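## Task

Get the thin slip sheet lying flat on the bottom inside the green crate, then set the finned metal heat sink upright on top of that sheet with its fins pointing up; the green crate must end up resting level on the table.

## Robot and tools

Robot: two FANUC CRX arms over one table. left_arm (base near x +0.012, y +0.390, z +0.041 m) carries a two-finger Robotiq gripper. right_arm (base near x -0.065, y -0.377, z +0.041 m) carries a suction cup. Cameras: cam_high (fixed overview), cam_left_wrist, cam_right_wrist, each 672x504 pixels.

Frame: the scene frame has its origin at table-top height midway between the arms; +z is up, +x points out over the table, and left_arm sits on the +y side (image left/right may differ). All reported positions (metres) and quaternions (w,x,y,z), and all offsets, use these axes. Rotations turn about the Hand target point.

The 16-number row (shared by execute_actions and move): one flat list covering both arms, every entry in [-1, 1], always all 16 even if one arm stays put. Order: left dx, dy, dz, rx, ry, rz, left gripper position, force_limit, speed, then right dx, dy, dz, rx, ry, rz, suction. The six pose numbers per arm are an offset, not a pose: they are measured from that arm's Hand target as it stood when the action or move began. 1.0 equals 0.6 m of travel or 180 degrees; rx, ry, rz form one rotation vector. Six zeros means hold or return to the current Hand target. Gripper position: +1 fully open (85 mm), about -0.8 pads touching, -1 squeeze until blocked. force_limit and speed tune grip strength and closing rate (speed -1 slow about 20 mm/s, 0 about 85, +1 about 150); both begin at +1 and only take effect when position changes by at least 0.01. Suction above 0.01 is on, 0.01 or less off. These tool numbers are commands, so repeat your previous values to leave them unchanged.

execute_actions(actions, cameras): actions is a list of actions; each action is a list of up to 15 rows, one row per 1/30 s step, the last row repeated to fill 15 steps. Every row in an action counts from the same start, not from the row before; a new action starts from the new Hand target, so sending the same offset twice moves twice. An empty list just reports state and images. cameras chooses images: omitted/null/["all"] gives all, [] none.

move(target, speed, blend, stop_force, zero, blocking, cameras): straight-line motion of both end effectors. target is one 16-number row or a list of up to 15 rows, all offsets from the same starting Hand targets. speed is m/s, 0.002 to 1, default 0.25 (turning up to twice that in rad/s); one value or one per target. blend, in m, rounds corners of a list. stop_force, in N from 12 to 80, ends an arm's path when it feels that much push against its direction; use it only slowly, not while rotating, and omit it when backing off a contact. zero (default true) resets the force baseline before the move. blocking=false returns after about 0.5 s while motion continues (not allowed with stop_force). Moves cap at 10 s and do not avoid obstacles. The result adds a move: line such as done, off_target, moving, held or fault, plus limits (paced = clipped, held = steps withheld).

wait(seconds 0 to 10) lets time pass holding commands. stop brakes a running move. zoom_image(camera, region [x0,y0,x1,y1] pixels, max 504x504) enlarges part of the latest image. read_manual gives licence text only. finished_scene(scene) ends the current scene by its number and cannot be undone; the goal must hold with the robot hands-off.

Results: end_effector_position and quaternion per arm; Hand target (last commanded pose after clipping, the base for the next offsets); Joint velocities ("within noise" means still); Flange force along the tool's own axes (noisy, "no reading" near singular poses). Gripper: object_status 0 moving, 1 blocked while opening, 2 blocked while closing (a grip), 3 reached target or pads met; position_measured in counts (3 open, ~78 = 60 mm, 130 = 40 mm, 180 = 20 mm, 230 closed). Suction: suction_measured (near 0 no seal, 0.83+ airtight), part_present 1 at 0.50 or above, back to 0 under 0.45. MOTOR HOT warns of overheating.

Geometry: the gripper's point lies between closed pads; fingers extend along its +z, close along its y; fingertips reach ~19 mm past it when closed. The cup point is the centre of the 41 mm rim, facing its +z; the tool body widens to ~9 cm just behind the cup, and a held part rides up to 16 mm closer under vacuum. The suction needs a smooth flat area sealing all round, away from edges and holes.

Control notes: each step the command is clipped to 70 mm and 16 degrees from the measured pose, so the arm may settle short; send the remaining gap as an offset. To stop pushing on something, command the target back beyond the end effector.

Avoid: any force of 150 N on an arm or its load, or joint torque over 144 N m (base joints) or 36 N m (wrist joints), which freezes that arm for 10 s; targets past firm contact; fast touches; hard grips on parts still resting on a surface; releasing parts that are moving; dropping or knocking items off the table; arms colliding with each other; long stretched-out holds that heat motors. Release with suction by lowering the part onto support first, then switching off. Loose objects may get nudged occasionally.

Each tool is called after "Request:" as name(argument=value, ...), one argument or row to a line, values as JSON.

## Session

Request:
execute_actions(
  actions=[],
)

Request:
zoom_image(
  camera="cam_high",
  region=[220, 110, 450, 340],
)

Scene clock: 0.00 s.
left_arm: end_effector_position=(+0.1805, +0.5770, +0.3877) position_measured=3 object_status=3 end_effector_quat_wxyz=(+0.312, +0.619, -0.630, +0.349) | right_arm: end_effector_position=(+0.6364, -0.0291, +0.2280) suction_measured=0.00 part_present=0 end_effector_quat_wxyz=(+0.579, -0.359, +0.628, +0.376)
Joint positions: left_arm=[1.498 0.072 -0.134 0.123 -2.334 0.081] | right_arm=[0.338 0.659 -0.348 0.909 1.149 -0.492]
Joint velocities: within noise
Flange force (N): no reading
Hand target: left_arm +0.1805, +0.5770, +0.3877; +0.312, +0.619, -0.630, +0.349 | right_arm +0.6364, -0.0291, +0.2280; +0.579, -0.359, +0.628, +0.376
camera_calibration:
cam_left_wrist: T_world_to_cam=[[-0.999874, -0.01199, -0.0103932, 0.195619], [-0.00370197, 0.813194, -0.581981, -0.229737], [0.0154296, -0.58187, -0.813136, 0.774469], [0, 0, 0, 1]] pos_world=[0.182794, 0.639806, 0.498079]
cam_right_wrist: T_world_to_cam=[[0.904534, -0.425864, -0.0214076, -0.572214], [-0.230501, -0.446112, -0.864785, 0.355081], [0.35873, 0.787162, -0.501685, -0.0197249], [0, 0, 0, 1]] pos_world=[0.606509, -0.0697526, 0.284923]

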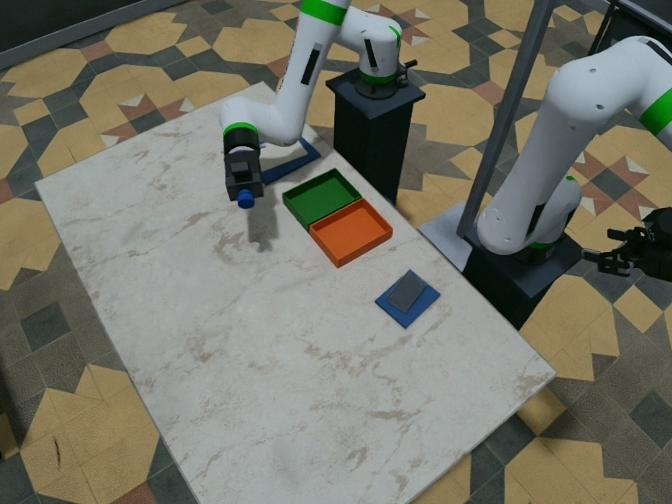

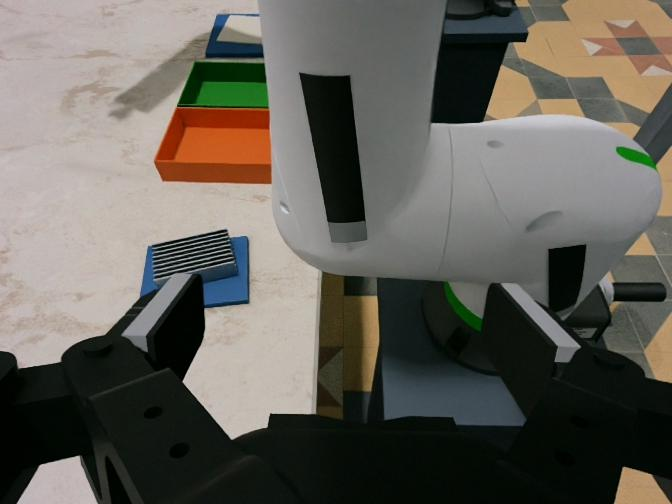

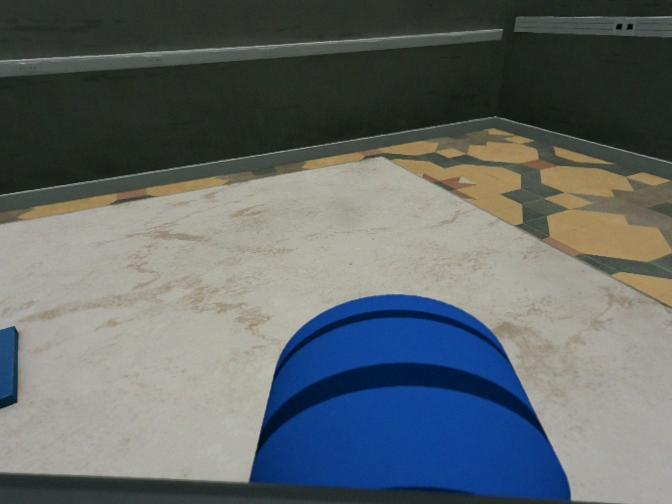

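Scaled by 2.191 from the camera's 672x504 image, which has a finer 960x720 frame.

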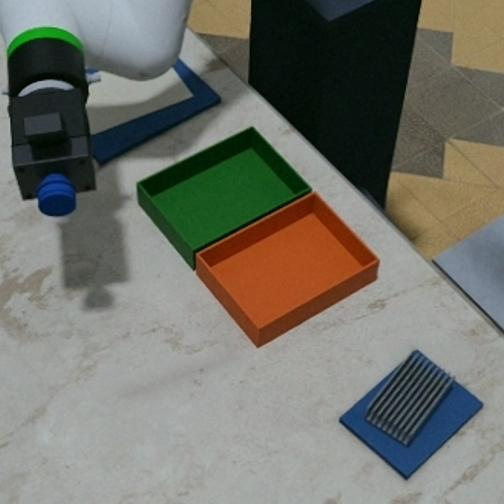

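Request:
zoom_image(
  camera="cam_left_wrist",
  region=[130, 210, 270, 320],
)

Request:
zoom_image(
  camera="cam_high",
  region=[365, 255, 450, 340],
)

Scaled by 3.600 from the camera's 672x504 image, which has a finer 960x720 frame.

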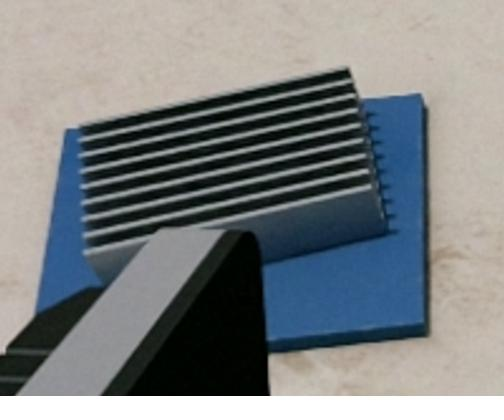

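Scaled by 5.929 from the camera's 672x504 image, which has a finer 960x720 frame.

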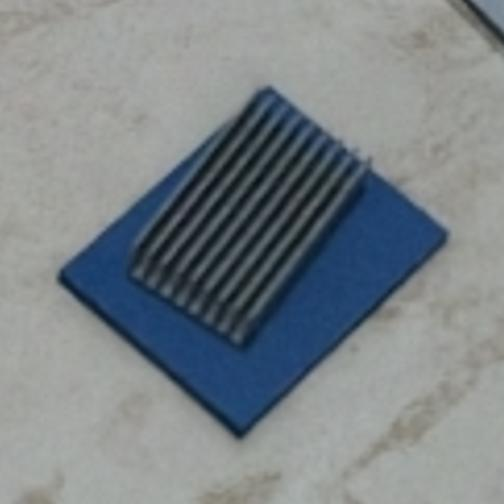

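Request:
move(
  target=[0.329,-0.437,-0.313,0.1963,0.2988,0.5457,1,-0.8,-1,-0.444,-0.4798,0.037,-0.3003,0.3985,-0.2272,0],
  speed=0.3,
)

Scene clock: 34.27 s.
left_arm: end_effector_position=(+0.3779, +0.3148, +0.1999) position_measured=3 object_status=3 end_effector_quat_wxyz=(+0.000, +0.989, +0.148, +0.000) | right_arm: end_effector_position=(+0.3700, -0.3170, +0.2502) suction_measured=0.00 part_present=0 end_effector_quat_wxyz=(+0.000, -0.070, +0.998, +0.000)
Joint positions: left_arm=[0.14 -0.155 -0.436 0 -1.29 3.286] | right_arm=[-0.116 -0.001 -0.215 3.142 1.357 -2.838]
Joint velocities: within noise
Flange force (N): left_arm=[4.8 1.3 -0.4] | right_arm=[-0.2 2.6 2.8]
Hand target: left_arm +0.3779, +0.3148, +0.1999; +0.000, +0.989, +0.148, +0.000 | right_arm +0.3700, -0.3170, +0.2502; +0.000, -0.070, +0.998, +0.000
Off the commanded pose: left_arm 0.000 m, 0 deg | right_arm 0.000 m, 0 deg.
move: done
camera_calibration:
cam_left_wrist: T_world_to_cam=[[0.326895, -0.944777, 0.0231754, 0.173479], [-0.889358, -0.29924, 0.345684, 0.374333], [-0.319659, -0.133614, -0.938065, 0.476674], [0, 0, 0, 1]] pos_world=[0.42858, 0.339604, 0.31373]
cam_right_wrist: T_world_to_cam=[[0.17543, -0.983819, -0.0363951, -0.356716], [-0.870348, -0.172262, 0.461325, 0.176266], [-0.460129, -0.0492536, -0.886485, 0.447726], [0, 0, 0, 1]] pos_world=[0.422003, -0.298528, 0.302603]

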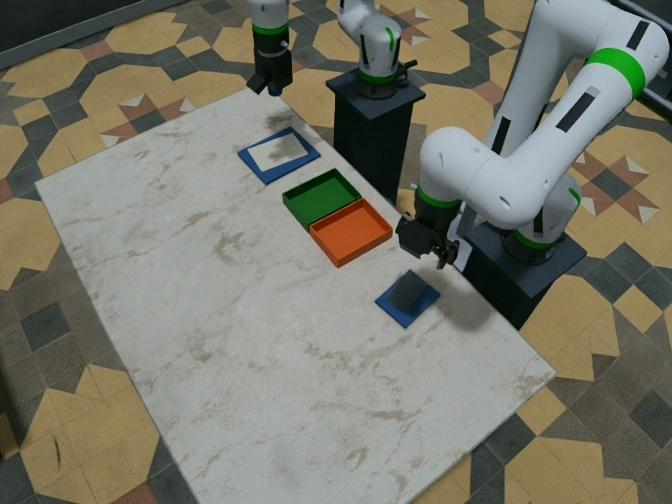

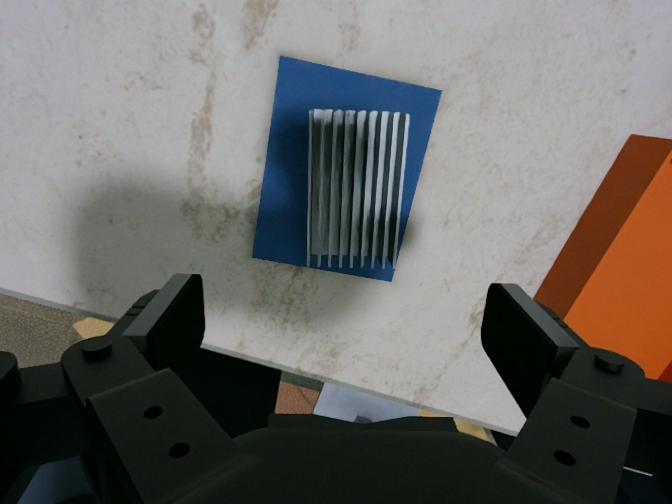

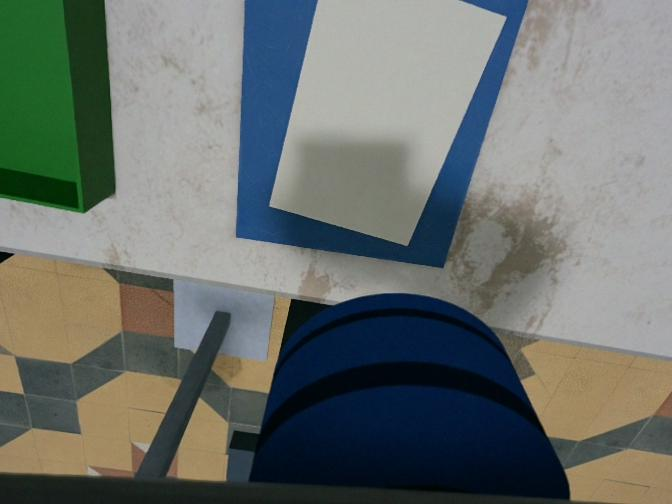

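Request:
move(
  target=[
    [0.0018,-0.0168,-0.1333,0,0,0,1,-0.8,-1,-0.0167,0.3617,0,0,0,-0.0444,0],
    [0.0018,-0.0168,-0.2873,0,0,0,1,-0.8,-1,-0.0167,0.3617,0,0,0,-0.0444,0],
  ],
  speed=[0.25,0.08],
)

Request:
zoom_image(
  camera="cam_right_wrist",
  region=[100, 0, 604, 380],
)

Scene clock: 59.67 s.
left_arm: end_effector_position=(+0.3790, +0.3047, +0.0275) position_measured=3 object_status=3 end_effector_quat_wxyz=(+0.000, +0.989, +0.148, +0.000) | right_arm: end_effector_position=(+0.3600, -0.1000, +0.2502) suction_measured=0.00 part_present=0 end_effector_quat_wxyz=(+0.000, +0.000, +1.000, +0.000)
Joint positions: left_arm=[0.111 0.098 -0.657 0.001 -0.816 3.315] | right_arm=[0.366 0.169 -0.03 3.142 1.371 -3.459]
Joint velocities: within noise
Flange force (N): left_arm=[3.9 1.9 1.4] | right_arm=[1.3 1.4 3.0]
Hand target: left_arm +0.3790, +0.3047, +0.0275; +0.000, +0.989, +0.148, +0.000 | right_arm +0.3600, -0.1000, +0.2502; +0.000, +0.000, +1.000, +0.000
Off the commanded pose: left_arm 0.000 m, 0 deg | right_arm 0.000 m, 0 deg.
move: done
camera_calibration:
cam_left_wrist: T_world_to_cam=[[0.326895, -0.944777, 0.0231754, 0.167573], [-0.889358, -0.29924, 0.345684, 0.431884], [-0.319659, -0.133614, -0.938065, 0.313954], [0, 0, 0, 1]] pos_world=[0.42968, 0.329504, 0.14133]
cam_right_wrist: T_world_to_cam=[[0.0369123, -0.998657, -0.0363509, -0.0930562], [-0.885834, -0.0495352, 0.461351, 0.222767], [-0.462532, 0.0151714, -0.886473, 0.461108], [0, 0, 0, 1]] pos_world=[0.414046, -0.0888921, 0.302603]

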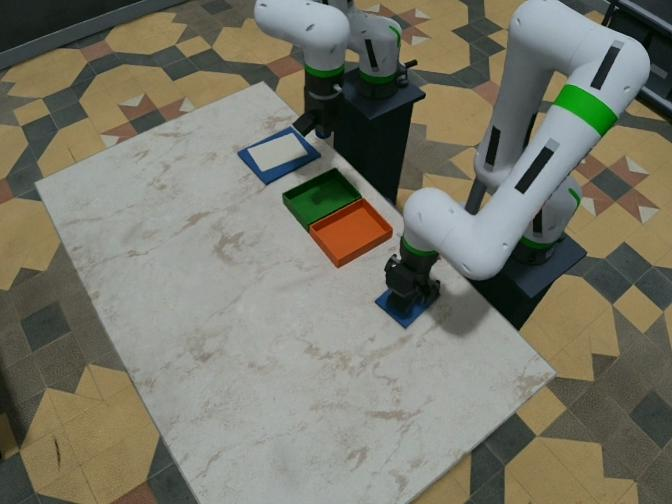

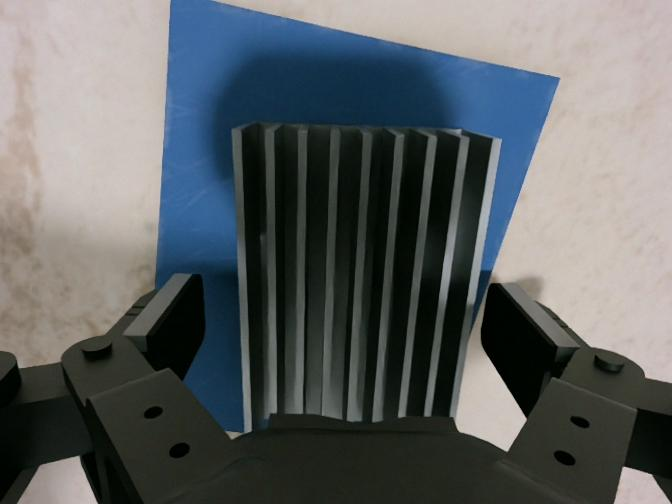

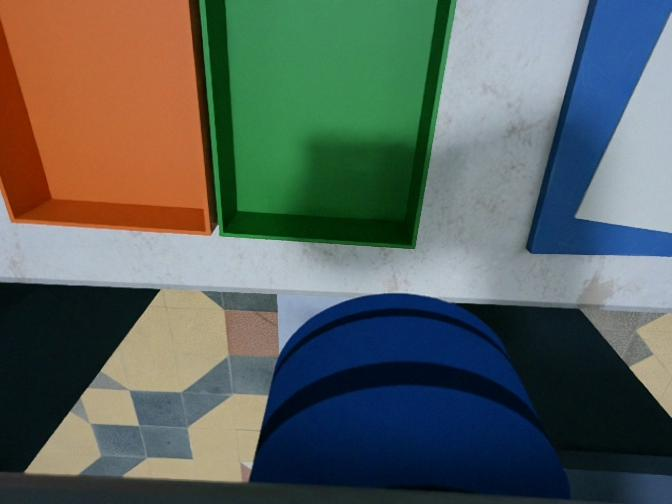

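Scaled by 1.000.

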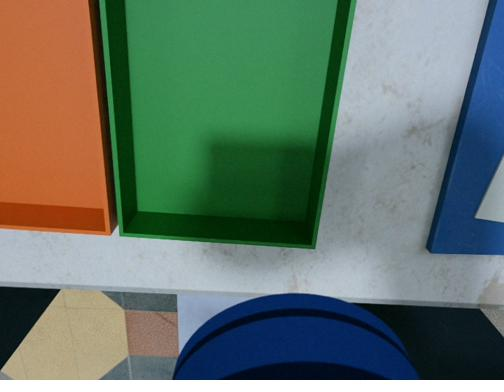

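Request:
move(
  target=[0.0008,-0.0025,0,0,0,0,1,-0.8,-1,0.0167,-0.3727,-0.25,0,0,-0.0356,0],
  speed=0.3,
  cameras=["cam_right_wrist"],
)

Request:
move(
  target=[
    [0,0,0,0,0,0,-1,-0.8,-1,0,0,-0.13,0,0,0,1],
    [0,0,0,0,0,0,-1,-0.8,-1,0,0,-0.1703,0,0,0,1],
  ],
  speed=[0.08,0.01],
  stop_force=12,
  cameras=["cam_left_wrist"],
)

Scene clock: 79.63 s.
left_arm: end_effector_position=(+0.3794, +0.3032, +0.0275) position_measured=3 object_status=3 end_effector_quat_wxyz=(+0.000, +0.989, +0.148, +0.000) | right_arm: end_effector_position=(+0.3700, -0.3236, +0.1002) suction_measured=0.00 part_present=0 end_effector_quat_wxyz=(+0.000, +0.055, +0.998, +0.000)
Joint positions: left_arm=[0.107 0.1 -0.655 0.001 -0.816 3.319] | right_arm=[-0.131 0.147 -0.436 3.142 0.988 -3.074]
Joint velocities: within noise
Flange force (N): left_arm=[4.3 1.9 1.9] | right_arm=[0.0 2.0 3.5]
Hand target: left_arm +0.3794, +0.3032, +0.0275; +0.000, +0.989, +0.148, +0.000 | right_arm +0.3700, -0.3236, +0.1002; +0.000, +0.055, +0.998, +0.000
Off the commanded pose: left_arm 0.000 m, 0 deg | right_arm 0.000 m, 0 deg.
move: done
camera_calibration:
cam_right_wrist: T_world_to_cam=[[-0.0747221, -0.996541, -0.036361, -0.280204], [-0.885883, 0.049595, 0.46125, 0.321872], [-0.457852, 0.0666771, -0.886525, 0.351096], [0, 0, 0, 1]] pos_world=[0.424953, -0.318608, 0.152603]
Images, in order (width x height): cam_right_wrist 672x504.

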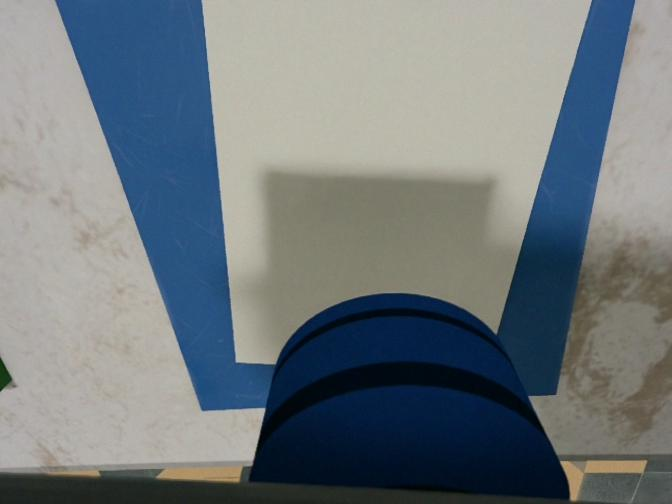

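Scene clock: 83.63 s.
left_arm: end_effector_position=(+0.3794, +0.3032, +0.0275) position_measured=78 object_status=2 end_effector_quat_wxyz=(+0.000, +0.989, +0.148, +0.000) | right_arm: end_effector_position=(+0.3700, -0.3236, -0.0020) suction_measured=0.99 part_present=1 end_effector_quat_wxyz=(+0.000, +0.055, +0.998, +0.000)
Joint positions: left_arm=[0.107 0.1 -0.655 0.001 -0.816 3.319] | right_arm=[-0.131 0.33 -0.513 3.142 0.728 -3.074]
Joint velocities: within noise
Flange force (N): left_arm=[4.1 -0.4 -11.4] | right_arm=[-0.2 2.5 3.6]
Hand target: left_arm +0.3794, +0.3032, +0.0275; +0.000, +0.989, +0.148, +0.000 | right_arm +0.3700, -0.3236, -0.0020; +0.000, +0.055, +0.998, +0.000
Off the commanded pose: left_arm 0.000 m, 0 deg | right_arm 0.000 m, 0 deg.
move: done
camera_calibration:
cam_left_wrist: T_world_to_cam=[[0.326812, -0.944804, 0.023207, 0.166032], [-0.889388, -0.299153, 0.345682, 0.431865], [-0.31966, -0.133613, -0.938065, 0.313913], [0, 0, 0, 1]] pos_world=[0.43018, 0.328005, 0.14133]
Images, in order (width x height): cam_left_wrist 672x504.

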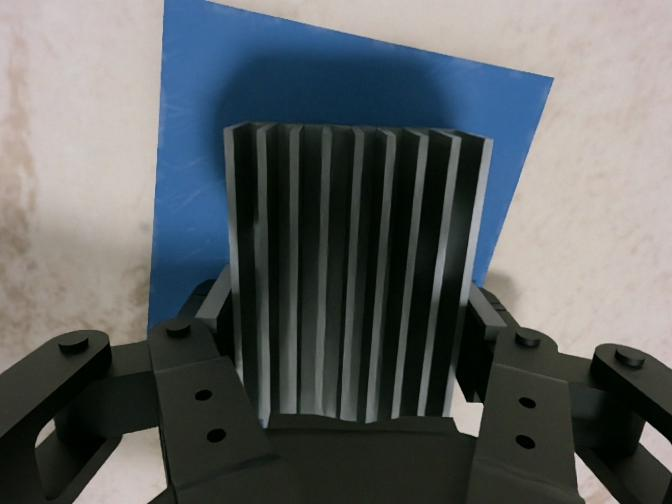

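Request:
move(
  target=[
    [0,0,0.15,0,0,0,-1,-0.8,-1,0,0,0.15,0,0,0,1],
    [0,0,0.16,0,0,0,-1,-0.8,-1,0.009,0.4152,0.16,0,0,0.03,1],
    [0,0,0.16,0,0,0,-1,-0.8,-1,0.009,0.4152,0.0783,0,0,0.03,1],
  ],
  speed=[0.15,0.25,0.12],
  blend=[0.02,0.02,0],
)

Request:
zoom_image(
  camera="cam_high",
  region=[250, 130, 390, 260],
)

Scene clock: 97.97 s.
left_arm: end_effector_position=(+0.3794, +0.3032, +0.1235) position_measured=78 object_status=2 end_effector_quat_wxyz=(+0.000, +0.989, +0.148, +0.000) | right_arm: end_effector_position=(+0.3754, -0.0745, +0.0450) suction_measured=0.99 part_present=1 end_effector_quat_wxyz=(+0.000, +0.008, +1.000, +0.000)
Joint positions: left_arm=[0.107 -0.065 -0.548 0 -1.088 3.319] | right_arm=[0.404 0.438 -0.203 3.142 0.929 -3.514]
Joint velocities: within noise
Flange force (N): left_arm=[4.8 2.2 2.5] | right_arm=[1.0 1.6 3.0]
Hand target: left_arm +0.3794, +0.3032, +0.1235; +0.000, +0.989, +0.148, +0.000 | right_arm +0.3754, -0.0745, +0.0450; +0.000, +0.008, +1.000, +0.000
Off the commanded pose: left_arm 0.000 m, 0 deg | right_arm 0.000 m, 0 deg.
move: done
camera_calibration:
cam_left_wrist: T_world_to_cam=[[0.326812, -0.944804, 0.023207, 0.163805], [-0.889388, -0.299153, 0.345682, 0.39868], [-0.31966, -0.133613, -0.938065, 0.403967], [0, 0, 0, 1]] pos_world=[0.43018, 0.328005, 0.23733]
cam_right_wrist: T_world_to_cam=[[0.0194431, -0.999151, -0.0363274, -0.0691387], [-0.88662, -0.0340234, 0.461245, 0.333844], [-0.46209, 0.0232405, -0.886529, 0.286396], [0, 0, 0, 1]] pos_world=[0.429678, -0.0643775, 0.097403]

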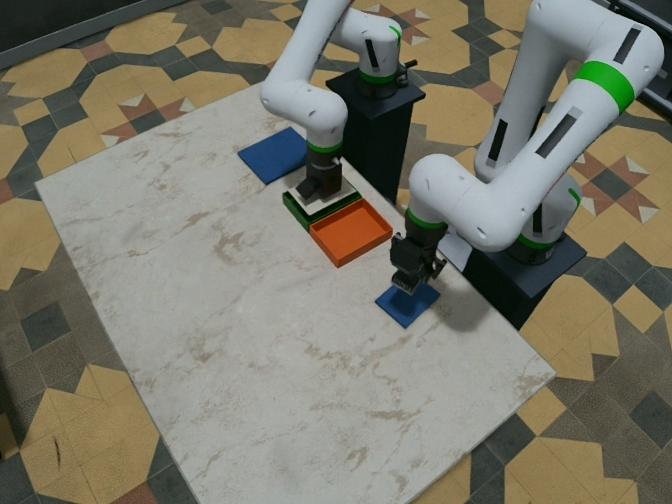

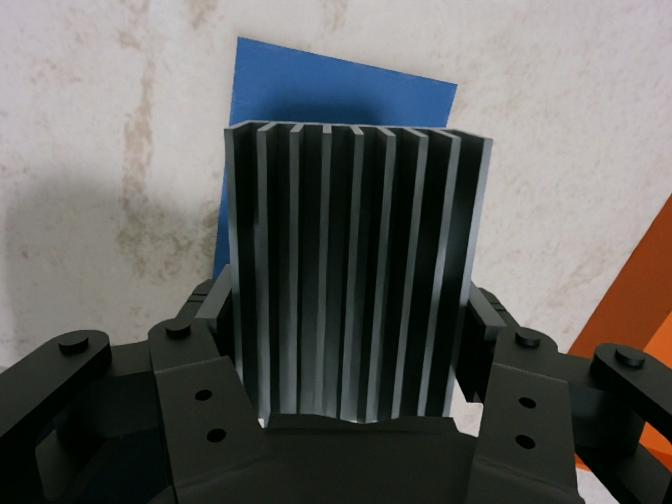

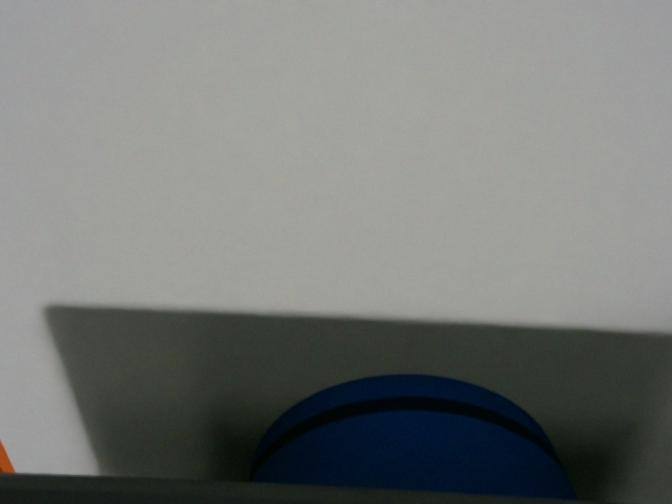

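Scaled by 3.600 from the camera's 672x504 image, which has a finer 960x720 frame.

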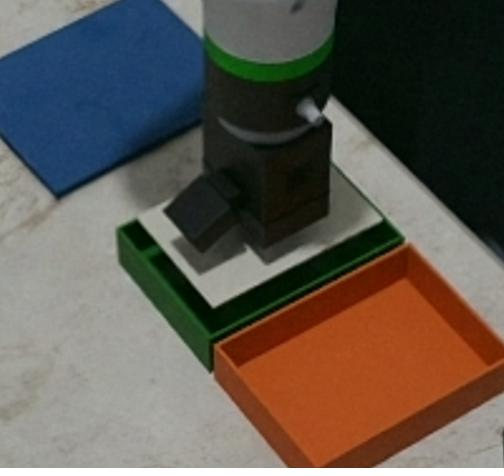

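Request:
move(
  target=[
    [0,0,0,0,0,0,-1,-0.8,-1,0.005,0.004,0,0,0,0,1],
    [0,0,0,0,0,0,-1,-0.8,-1,0.005,0.004,-0.078,0,0,0,1],
    [0,0,0,0,0,0,-1,-0.8,-1,0.005,0.004,-0.1,0,0,0,1],
  ],
  speed=[0.05,0.06,0.006],
  stop_force=12,
  cameras=["cam_high"],
)

Request:
zoom_image(
  camera="cam_high",
  region=[250, 130, 390, 260],
)

Scene clock: 115.20 s.
left_arm: end_effector_position=(+0.3794, +0.3032, +0.1235) position_measured=78 object_status=2 end_effector_quat_wxyz=(+0.000, +0.989, +0.148, +0.000) | right_arm: end_effector_position=(+0.3785, -0.0720, -0.0104) suction_measured=0.99 part_present=1 end_effector_quat_wxyz=(+0.000, +0.008, +1.000, +0.000)
Joint positions: left_arm=[0.107 -0.065 -0.548 0 -1.088 3.319] | right_arm=[0.406 0.535 -0.219 3.142 0.817 -3.517]
Joint velocities: within noise
Flange force (N): left_arm=[4.5 2.1 2.4] | right_arm=[3.2 -1.2 -14.5]
Hand target: left_arm +0.3794, +0.3032, +0.1235; +0.000, +0.989, +0.148, +0.000 | right_arm +0.3785, -0.0720, -0.0104; +0.000, +0.008, +1.000, +0.000 (not the last commanded pose)
Off the commanded pose: left_arm 0.000 m, 0 deg | right_arm 0.005 m, 0 deg.
move: contact (right_arm); path passed 2 of 3 targets
Images, in order (width x height): cam_high 672x504.

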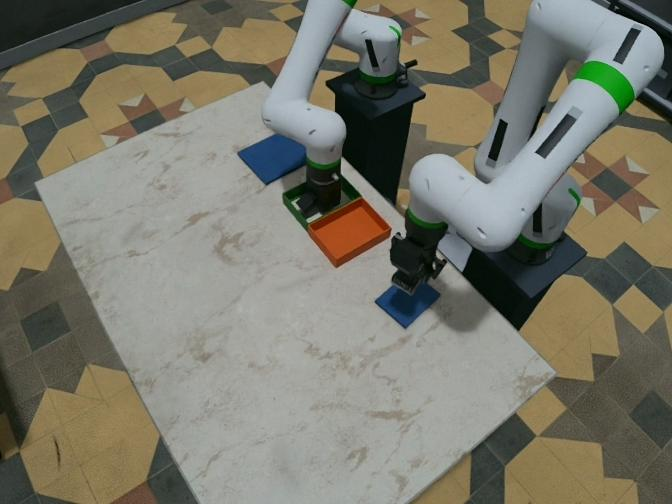

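Scaled by 3.600 from the camera's 672x504 image, which has a finer 960x720 frame.

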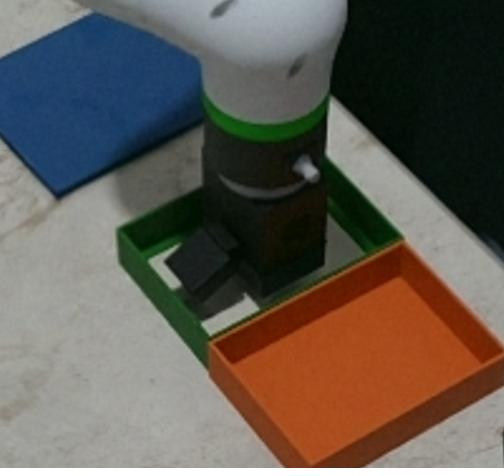

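Request:
execute_actions(
  actions=[
    [[0,0,0,0,0,0,-1,-0.8,-1,0,0,0,0,0,0,0]],
  ],
  cameras=[],
)

Request:
move(
  target=[
    [0,0,0,0,0,0,-1,-0.8,-1,0,0,0.05,0,0,0,0],
    [0,0,0,0,0,0,-1,-0.8,-1,0,0,0.35,0,0,0,0],
  ],
  speed=[0.04,0.2],
)

Scene clock: 120.47 s.
left_arm: end_effector_position=(+0.3794, +0.3032, +0.1235) position_measured=78 object_status=2 end_effector_quat_wxyz=(+0.000, +0.989, +0.148, +0.000) | right_arm: end_effector_position=(+0.3784, -0.0720, -0.0104) suction_measured=0.00 part_present=0 end_effector_quat_wxyz=(+0.000, +0.008, +1.000, +0.000)
Joint positions: left_arm=[0.107 -0.065 -0.548 0 -1.088 3.319] | right_arm=[0.406 0.535 -0.219 3.142 0.817 -3.517]
Joint velocities: within noise
Flange force (N): left_arm=[4.8 2.2 2.6] | right_arm=[7.6 -6.2 -48.0]
Hand target: left_arm +0.3794, +0.3032, +0.1235; +0.000, +0.989, +0.148, +0.000 | right_arm +0.3785, -0.0720, -0.0104; +0.000, +0.008, +1.000, +0.000
Off the commanded pose: left_arm 0.000 m, 0 deg | right_arm 0.000 m, 0 deg.
No camera images: "cameras" was empty.

Scene clock: 122.53 s.
left_arm: end_effector_position=(+0.3794, +0.3032, +0.1235) position_measured=78 object_status=2 end_effector_quat_wxyz=(+0.000, +0.989, +0.148, +0.000) | right_arm: end_effector_position=(+0.3784, -0.0720, +0.1996) suction_measured=0.00 part_present=0 end_effector_quat_wxyz=(+0.000, +0.008, +1.000, +0.000)
Joint positions: left_arm=[0.107 -0.065 -0.548 0 -1.088 3.319] | right_arm=[0.406 0.275 -0.023 3.142 1.273 -3.516]
Joint velocities: within noise
Flange force (N): left_arm=[5.0 2.2 2.6] | right_arm=[0.5 1.9 3.1]
Hand target: left_arm +0.3794, +0.3032, +0.1235; +0.000, +0.989, +0.148, +0.000 | right_arm +0.3785, -0.0720, +0.1996; +0.000, +0.008, +1.000, +0.000
Off the commanded pose: left_arm 0.000 m, 0 deg | right_arm 0.000 m, 0 deg.
move: done
camera_calibration:
cam_left_wrist: T_world_to_cam=[[0.326812, -0.944804, 0.023207, 0.163805], [-0.889388, -0.299153, 0.345682, 0.39868], [-0.31966, -0.133613, -0.938065, 0.403967], [0, 0, 0, 1]] pos_world=[0.43018, 0.328005, 0.23733]
cam_right_wrist: T_world_to_cam=[[0.0195275, -0.999139, -0.0365969, -0.0610507], [-0.886619, -0.0342225, 0.461232, 0.265271], [-0.462087, 0.0234408, -0.886525, 0.424793], [0, 0, 0, 1]] pos_world=[0.432678, -0.0618774, 0.252003]

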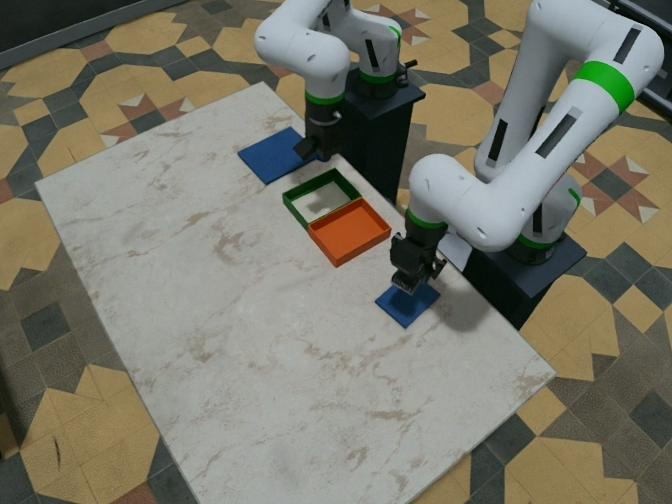

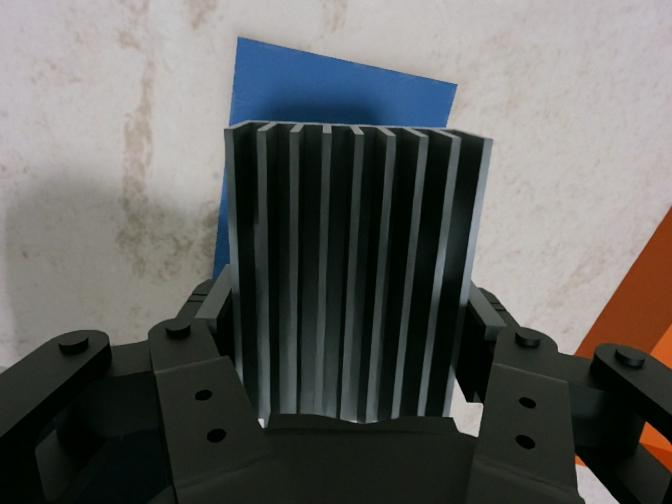

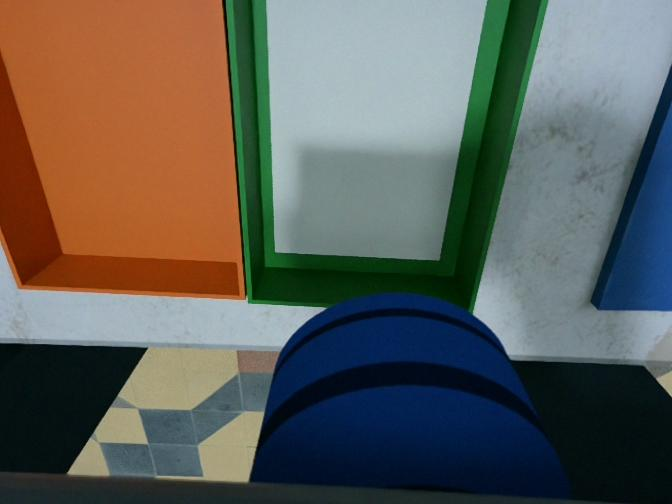

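Request:
move(
  target=[-0.0057,-0.632,-0.033,0,0,-0.1,-1,-0.8,-1,-0.05,-0.5,0,0,0,0,0],
  speed=0.22,
)

Request:
zoom_image(
  camera="cam_high",
  region=[250, 130, 390, 260],
)

Scene clock: 136.43 s.
left_arm: end_effector_position=(+0.3760, -0.0759, +0.1037) position_measured=78 object_status=2 end_effector_quat_wxyz=(+0.000, +1.000, -0.008, +0.000) | right_arm: end_effector_position=(+0.3485, -0.3720, +0.1996) suction_measured=0.00 part_present=0 end_effector_quat_wxyz=(+0.000, +0.008, +1.000, +0.000)
Joint positions: left_arm=[-0.699 0.467 0.044 0 -1.148 3.811] | right_arm=[-0.26 -0.032 -0.367 3.142 1.235 -2.85]
Joint velocities: within noise
Flange force (N): left_arm=[4.1 4.5 2.0] | right_arm=[0.0 2.9 2.7]
Hand target: left_arm +0.3760, -0.0760, +0.1037; +0.000, +1.000, -0.008, +0.000 | right_arm +0.3485, -0.3720, +0.1996; +0.000, +0.008, +1.000, +0.000
Off the commanded pose: left_arm 0.000 m, 0 deg | right_arm 0.000 m, 0 deg.
move: done
camera_calibration:
cam_left_wrist: T_world_to_cam=[[0.0188825, -0.999552, 0.0232023, -0.0812715], [-0.938298, -0.00970092, 0.34569, 0.329429], [-0.345311, -0.0282982, -0.938062, 0.351282], [0, 0, 0, 1]] pos_world=[0.431939, -0.0680987, 0.21753]
cam_right_wrist: T_world_to_cam=[[0.0193504, -0.999146, -0.0365043, -0.360161], [-0.886623, -0.0340228, 0.461239, 0.228478], [-0.462087, 0.0234404, -0.886525, 0.417962], [0, 0, 0, 1]] pos_world=[0.402678, -0.361877, 0.252003]

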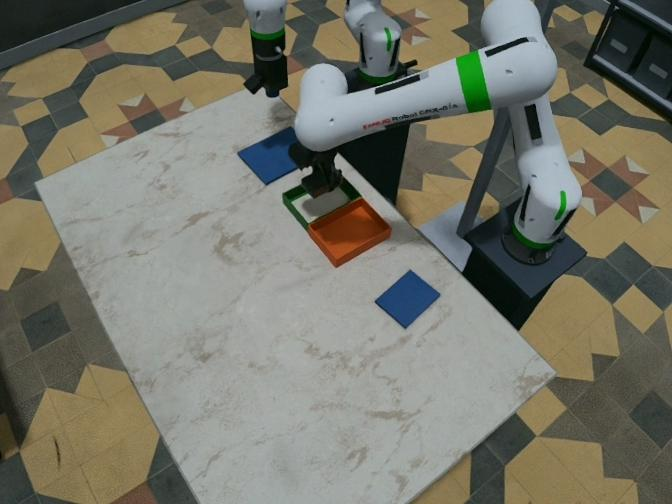

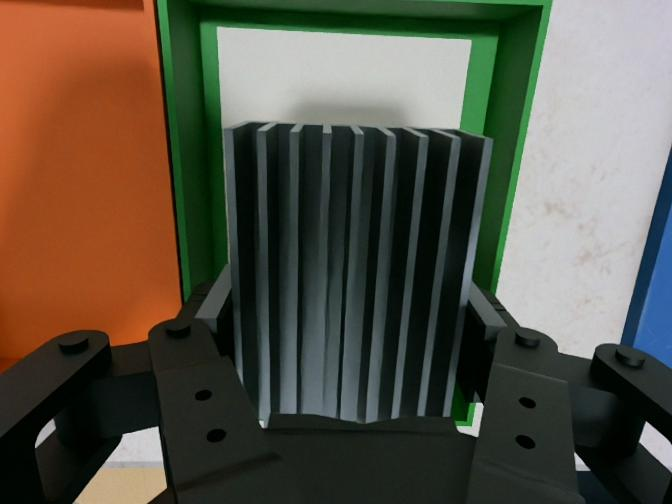

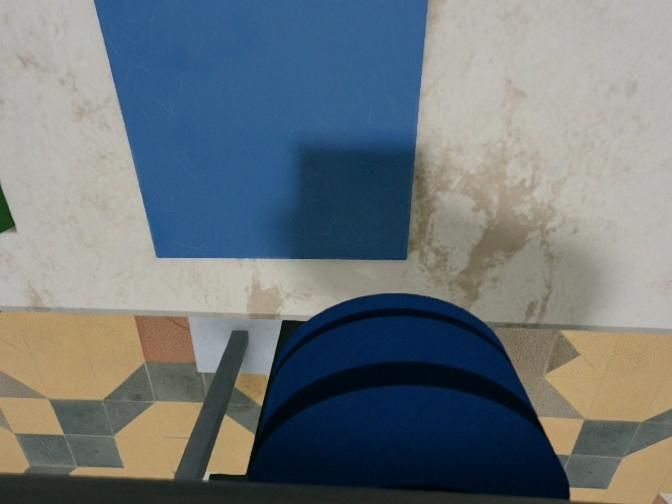

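Scaled by 3.600 from the camera's 672x504 image, which has a finer 960x720 frame.

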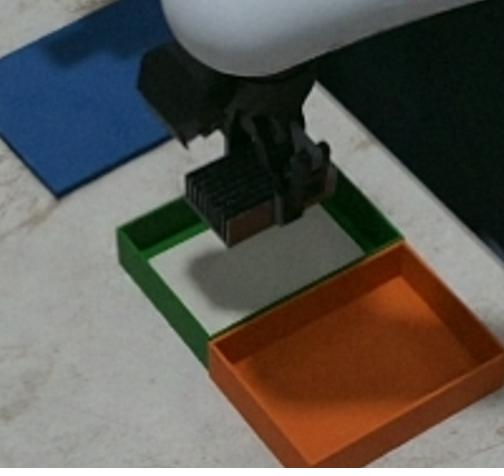

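Request:
move(
  target=[
    [0,0.001,-0.124,0,0,0,-1,-0.8,-1,0,0,0,0,0,0,0],
    [0,0.001,-0.142,0,0,0,-1,-0.8,-1,0,0,0,0,0,0,0],
  ],
  speed=[0.07,0.004],
  stop_force=12,
  cameras=["cam_left_wrist"],
)

Scene clock: 149.13 s.
left_arm: end_effector_position=(+0.3761, -0.0754, +0.0231) position_measured=78 object_status=2 end_effector_quat_wxyz=(+0.000, +1.000, -0.008, +0.000) | right_arm: end_effector_position=(+0.3485, -0.3720, +0.1996) suction_measured=0.00 part_present=0 end_effector_quat_wxyz=(+0.000, +0.008, +1.000, +0.000)
Joint positions: left_arm=[-0.698 0.561 -0.026 0 -0.984 3.81] | right_arm=[-0.26 -0.032 -0.367 3.142 1.235 -2.85]
Joint velocities: within noise
Flange force (N): left_arm=[1.9 0.1 -16.2] | right_arm=[0.3 2.3 3.0]
Hand target: left_arm +0.3761, -0.0754, +0.0231; +0.000, +1.000, -0.008, +0.000 (not the last commanded pose) | right_arm +0.3485, -0.3720, +0.1996; +0.000, +0.008, +1.000, +0.000
Off the commanded pose: left_arm 0.005 m, 0 deg | right_arm 0.000 m, 0 deg.
move: contact (left_arm); path passed 1 of 2 targets
camera_calibration:
cam_left_wrist: T_world_to_cam=[[0.0189493, -0.999547, 0.0233926, -0.0789564], [-0.93833, -0.00970048, 0.345604, 0.357322], [-0.345221, -0.028499, -0.938089, 0.275639], [0, 0, 0, 1]] pos_world=[0.431939, -0.067599, 0.136929]
Images, in order (width x height): cam_left_wrist 672x504.

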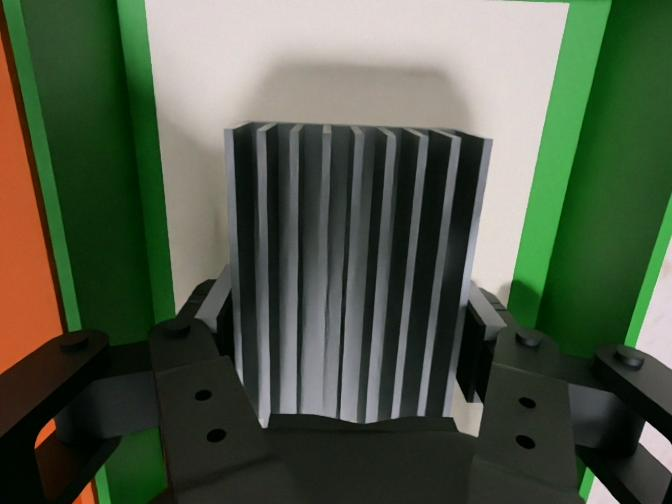

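Request:
execute_actions(
  actions=[
    [[0,0,0,0,0,0,0.65,-0.8,-1,0,0,0,0,0,0,0]],
    [[0,0,0,0,0,0,0.65,-0.8,-1,0,0,0,0,0,0,0]],
  ],
  cameras=[],
)

Request:
move(
  target=[
    [0,0,0.05,0,0,0,0.65,-0.8,-1,0,0,0,0,0,0,0],
    [0,0,0.12,0,0,0,0.65,-0.8,-1,0,0,0,0,0,0,0],
    [0,0.3,0.25,0,0,0,0.65,-0.8,-1,0,0,0,0,0,0,0],
  ],
  speed=[0.04,0.1,0.25],
)

Request:
zoom_image(
  camera="cam_high",
  region=[250, 130, 390, 260],
)

Scene clock: 155.20 s.
left_arm: end_effector_position=(+0.3761, -0.0754, +0.0230) position_measured=47 object_status=3 end_effector_quat_wxyz=(+0.000, +1.000, -0.008, +0.000) | right_arm: end_effector_position=(+0.3485, -0.3720, +0.1996) suction_measured=0.00 part_present=0 end_effector_quat_wxyz=(+0.000, +0.008, +1.000, +0.000)
Joint positions: left_arm=[-0.698 0.561 -0.026 0 -0.984 3.81] | right_arm=[-0.26 -0.032 -0.367 3.142 1.235 -2.85]
Joint velocities: within noise
Flange force (N): left_arm=[2.2 2.1 1.4] | right_arm=[0.4 2.0 2.9]
Flange force at the end of the 1st action (N): left_arm=[3.4 3.5 0.8] | right_arm=[0.2 2.2 2.9]
Hand target: left_arm +0.3761, -0.0754, +0.0231; +0.000, +1.000, -0.008, +0.000 | right_arm +0.3485, -0.3720, +0.1996; +0.000, +0.008, +1.000, +0.000
Off the commanded pose: left_arm 0.000 m, 0 deg | right_arm 0.000 m, 0 deg.
No camera images: "cameras" was empty.

Scene clock: 157.67 s.
left_arm: end_effector_position=(+0.3761, +0.1045, +0.1730) position_measured=47 object_status=3 end_effector_quat_wxyz=(+0.000, +1.000, -0.008, +0.000) | right_arm: end_effector_position=(+0.3485, -0.3720, +0.1996) suction_measured=0.00 part_present=0 end_effector_quat_wxyz=(+0.000, +0.008, +1.000, +0.000)
Joint positions: left_arm=[-0.393 0.099 -0.255 0.001 -1.217 3.505] | right_arm=[-0.26 -0.032 -0.367 3.142 1.235 -2.85]
Joint velocities: within noise
Flange force (N): left_arm=[3.2 2.9 -0.4] | right_arm=[0.2 2.2 3.1]
Hand target: left_arm +0.3761, +0.1046, +0.1731; +0.000, +1.000, -0.008, +0.000 | right_arm +0.3485, -0.3720, +0.1996; +0.000, +0.008, +1.000, +0.000
Off the commanded pose: left_arm 0.000 m, 0 deg | right_arm 0.000 m, 0 deg.
move: done
camera_calibration:
cam_left_wrist: T_world_to_cam=[[0.0189148, -0.99955, 0.0232969, 0.0974983], [-0.938298, -0.00969853, 0.345691, 0.307223], [-0.34531, -0.0283981, -0.938059, 0.421408], [0, 0, 0, 1]] pos_world=[0.431939, 0.112401, 0.286829]
cam_right_wrist: T_world_to_cam=[[0.0193504, -0.999146, -0.0365043, -0.360261], [-0.886623, -0.0340228, 0.461239, 0.228475], [-0.462087, 0.0234404, -0.886525, 0.417965], [0, 0, 0, 1]] pos_world=[0.402678, -0.361977, 0.252003]

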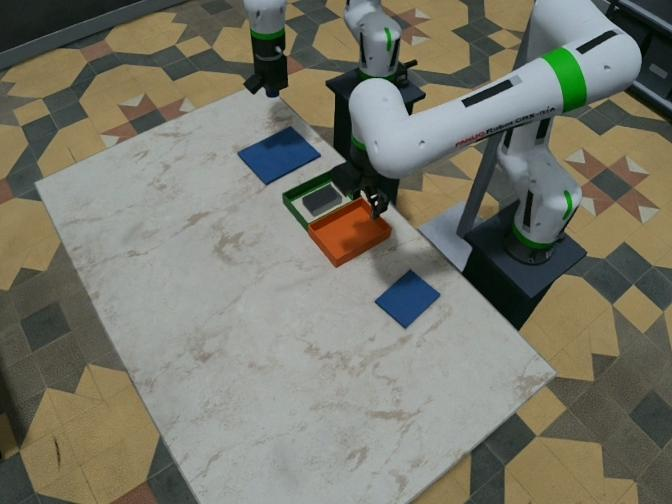

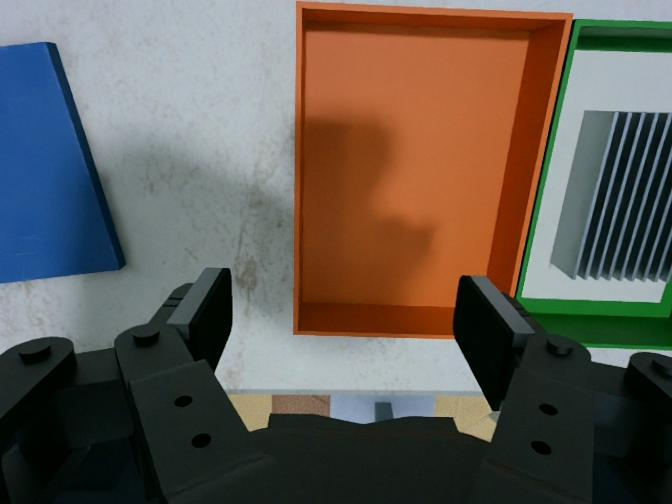

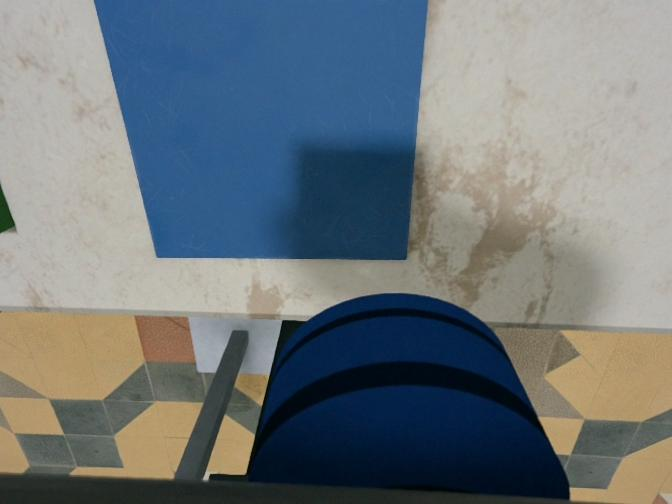

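Scaled by 3.600 from the camera's 672x504 image, which has a finer 960x720 frame.

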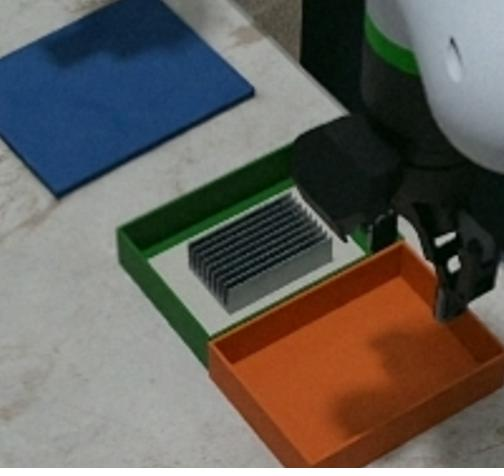

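Request:
finished_scene(
  scene=2,
)

The scene is finished: the task was done.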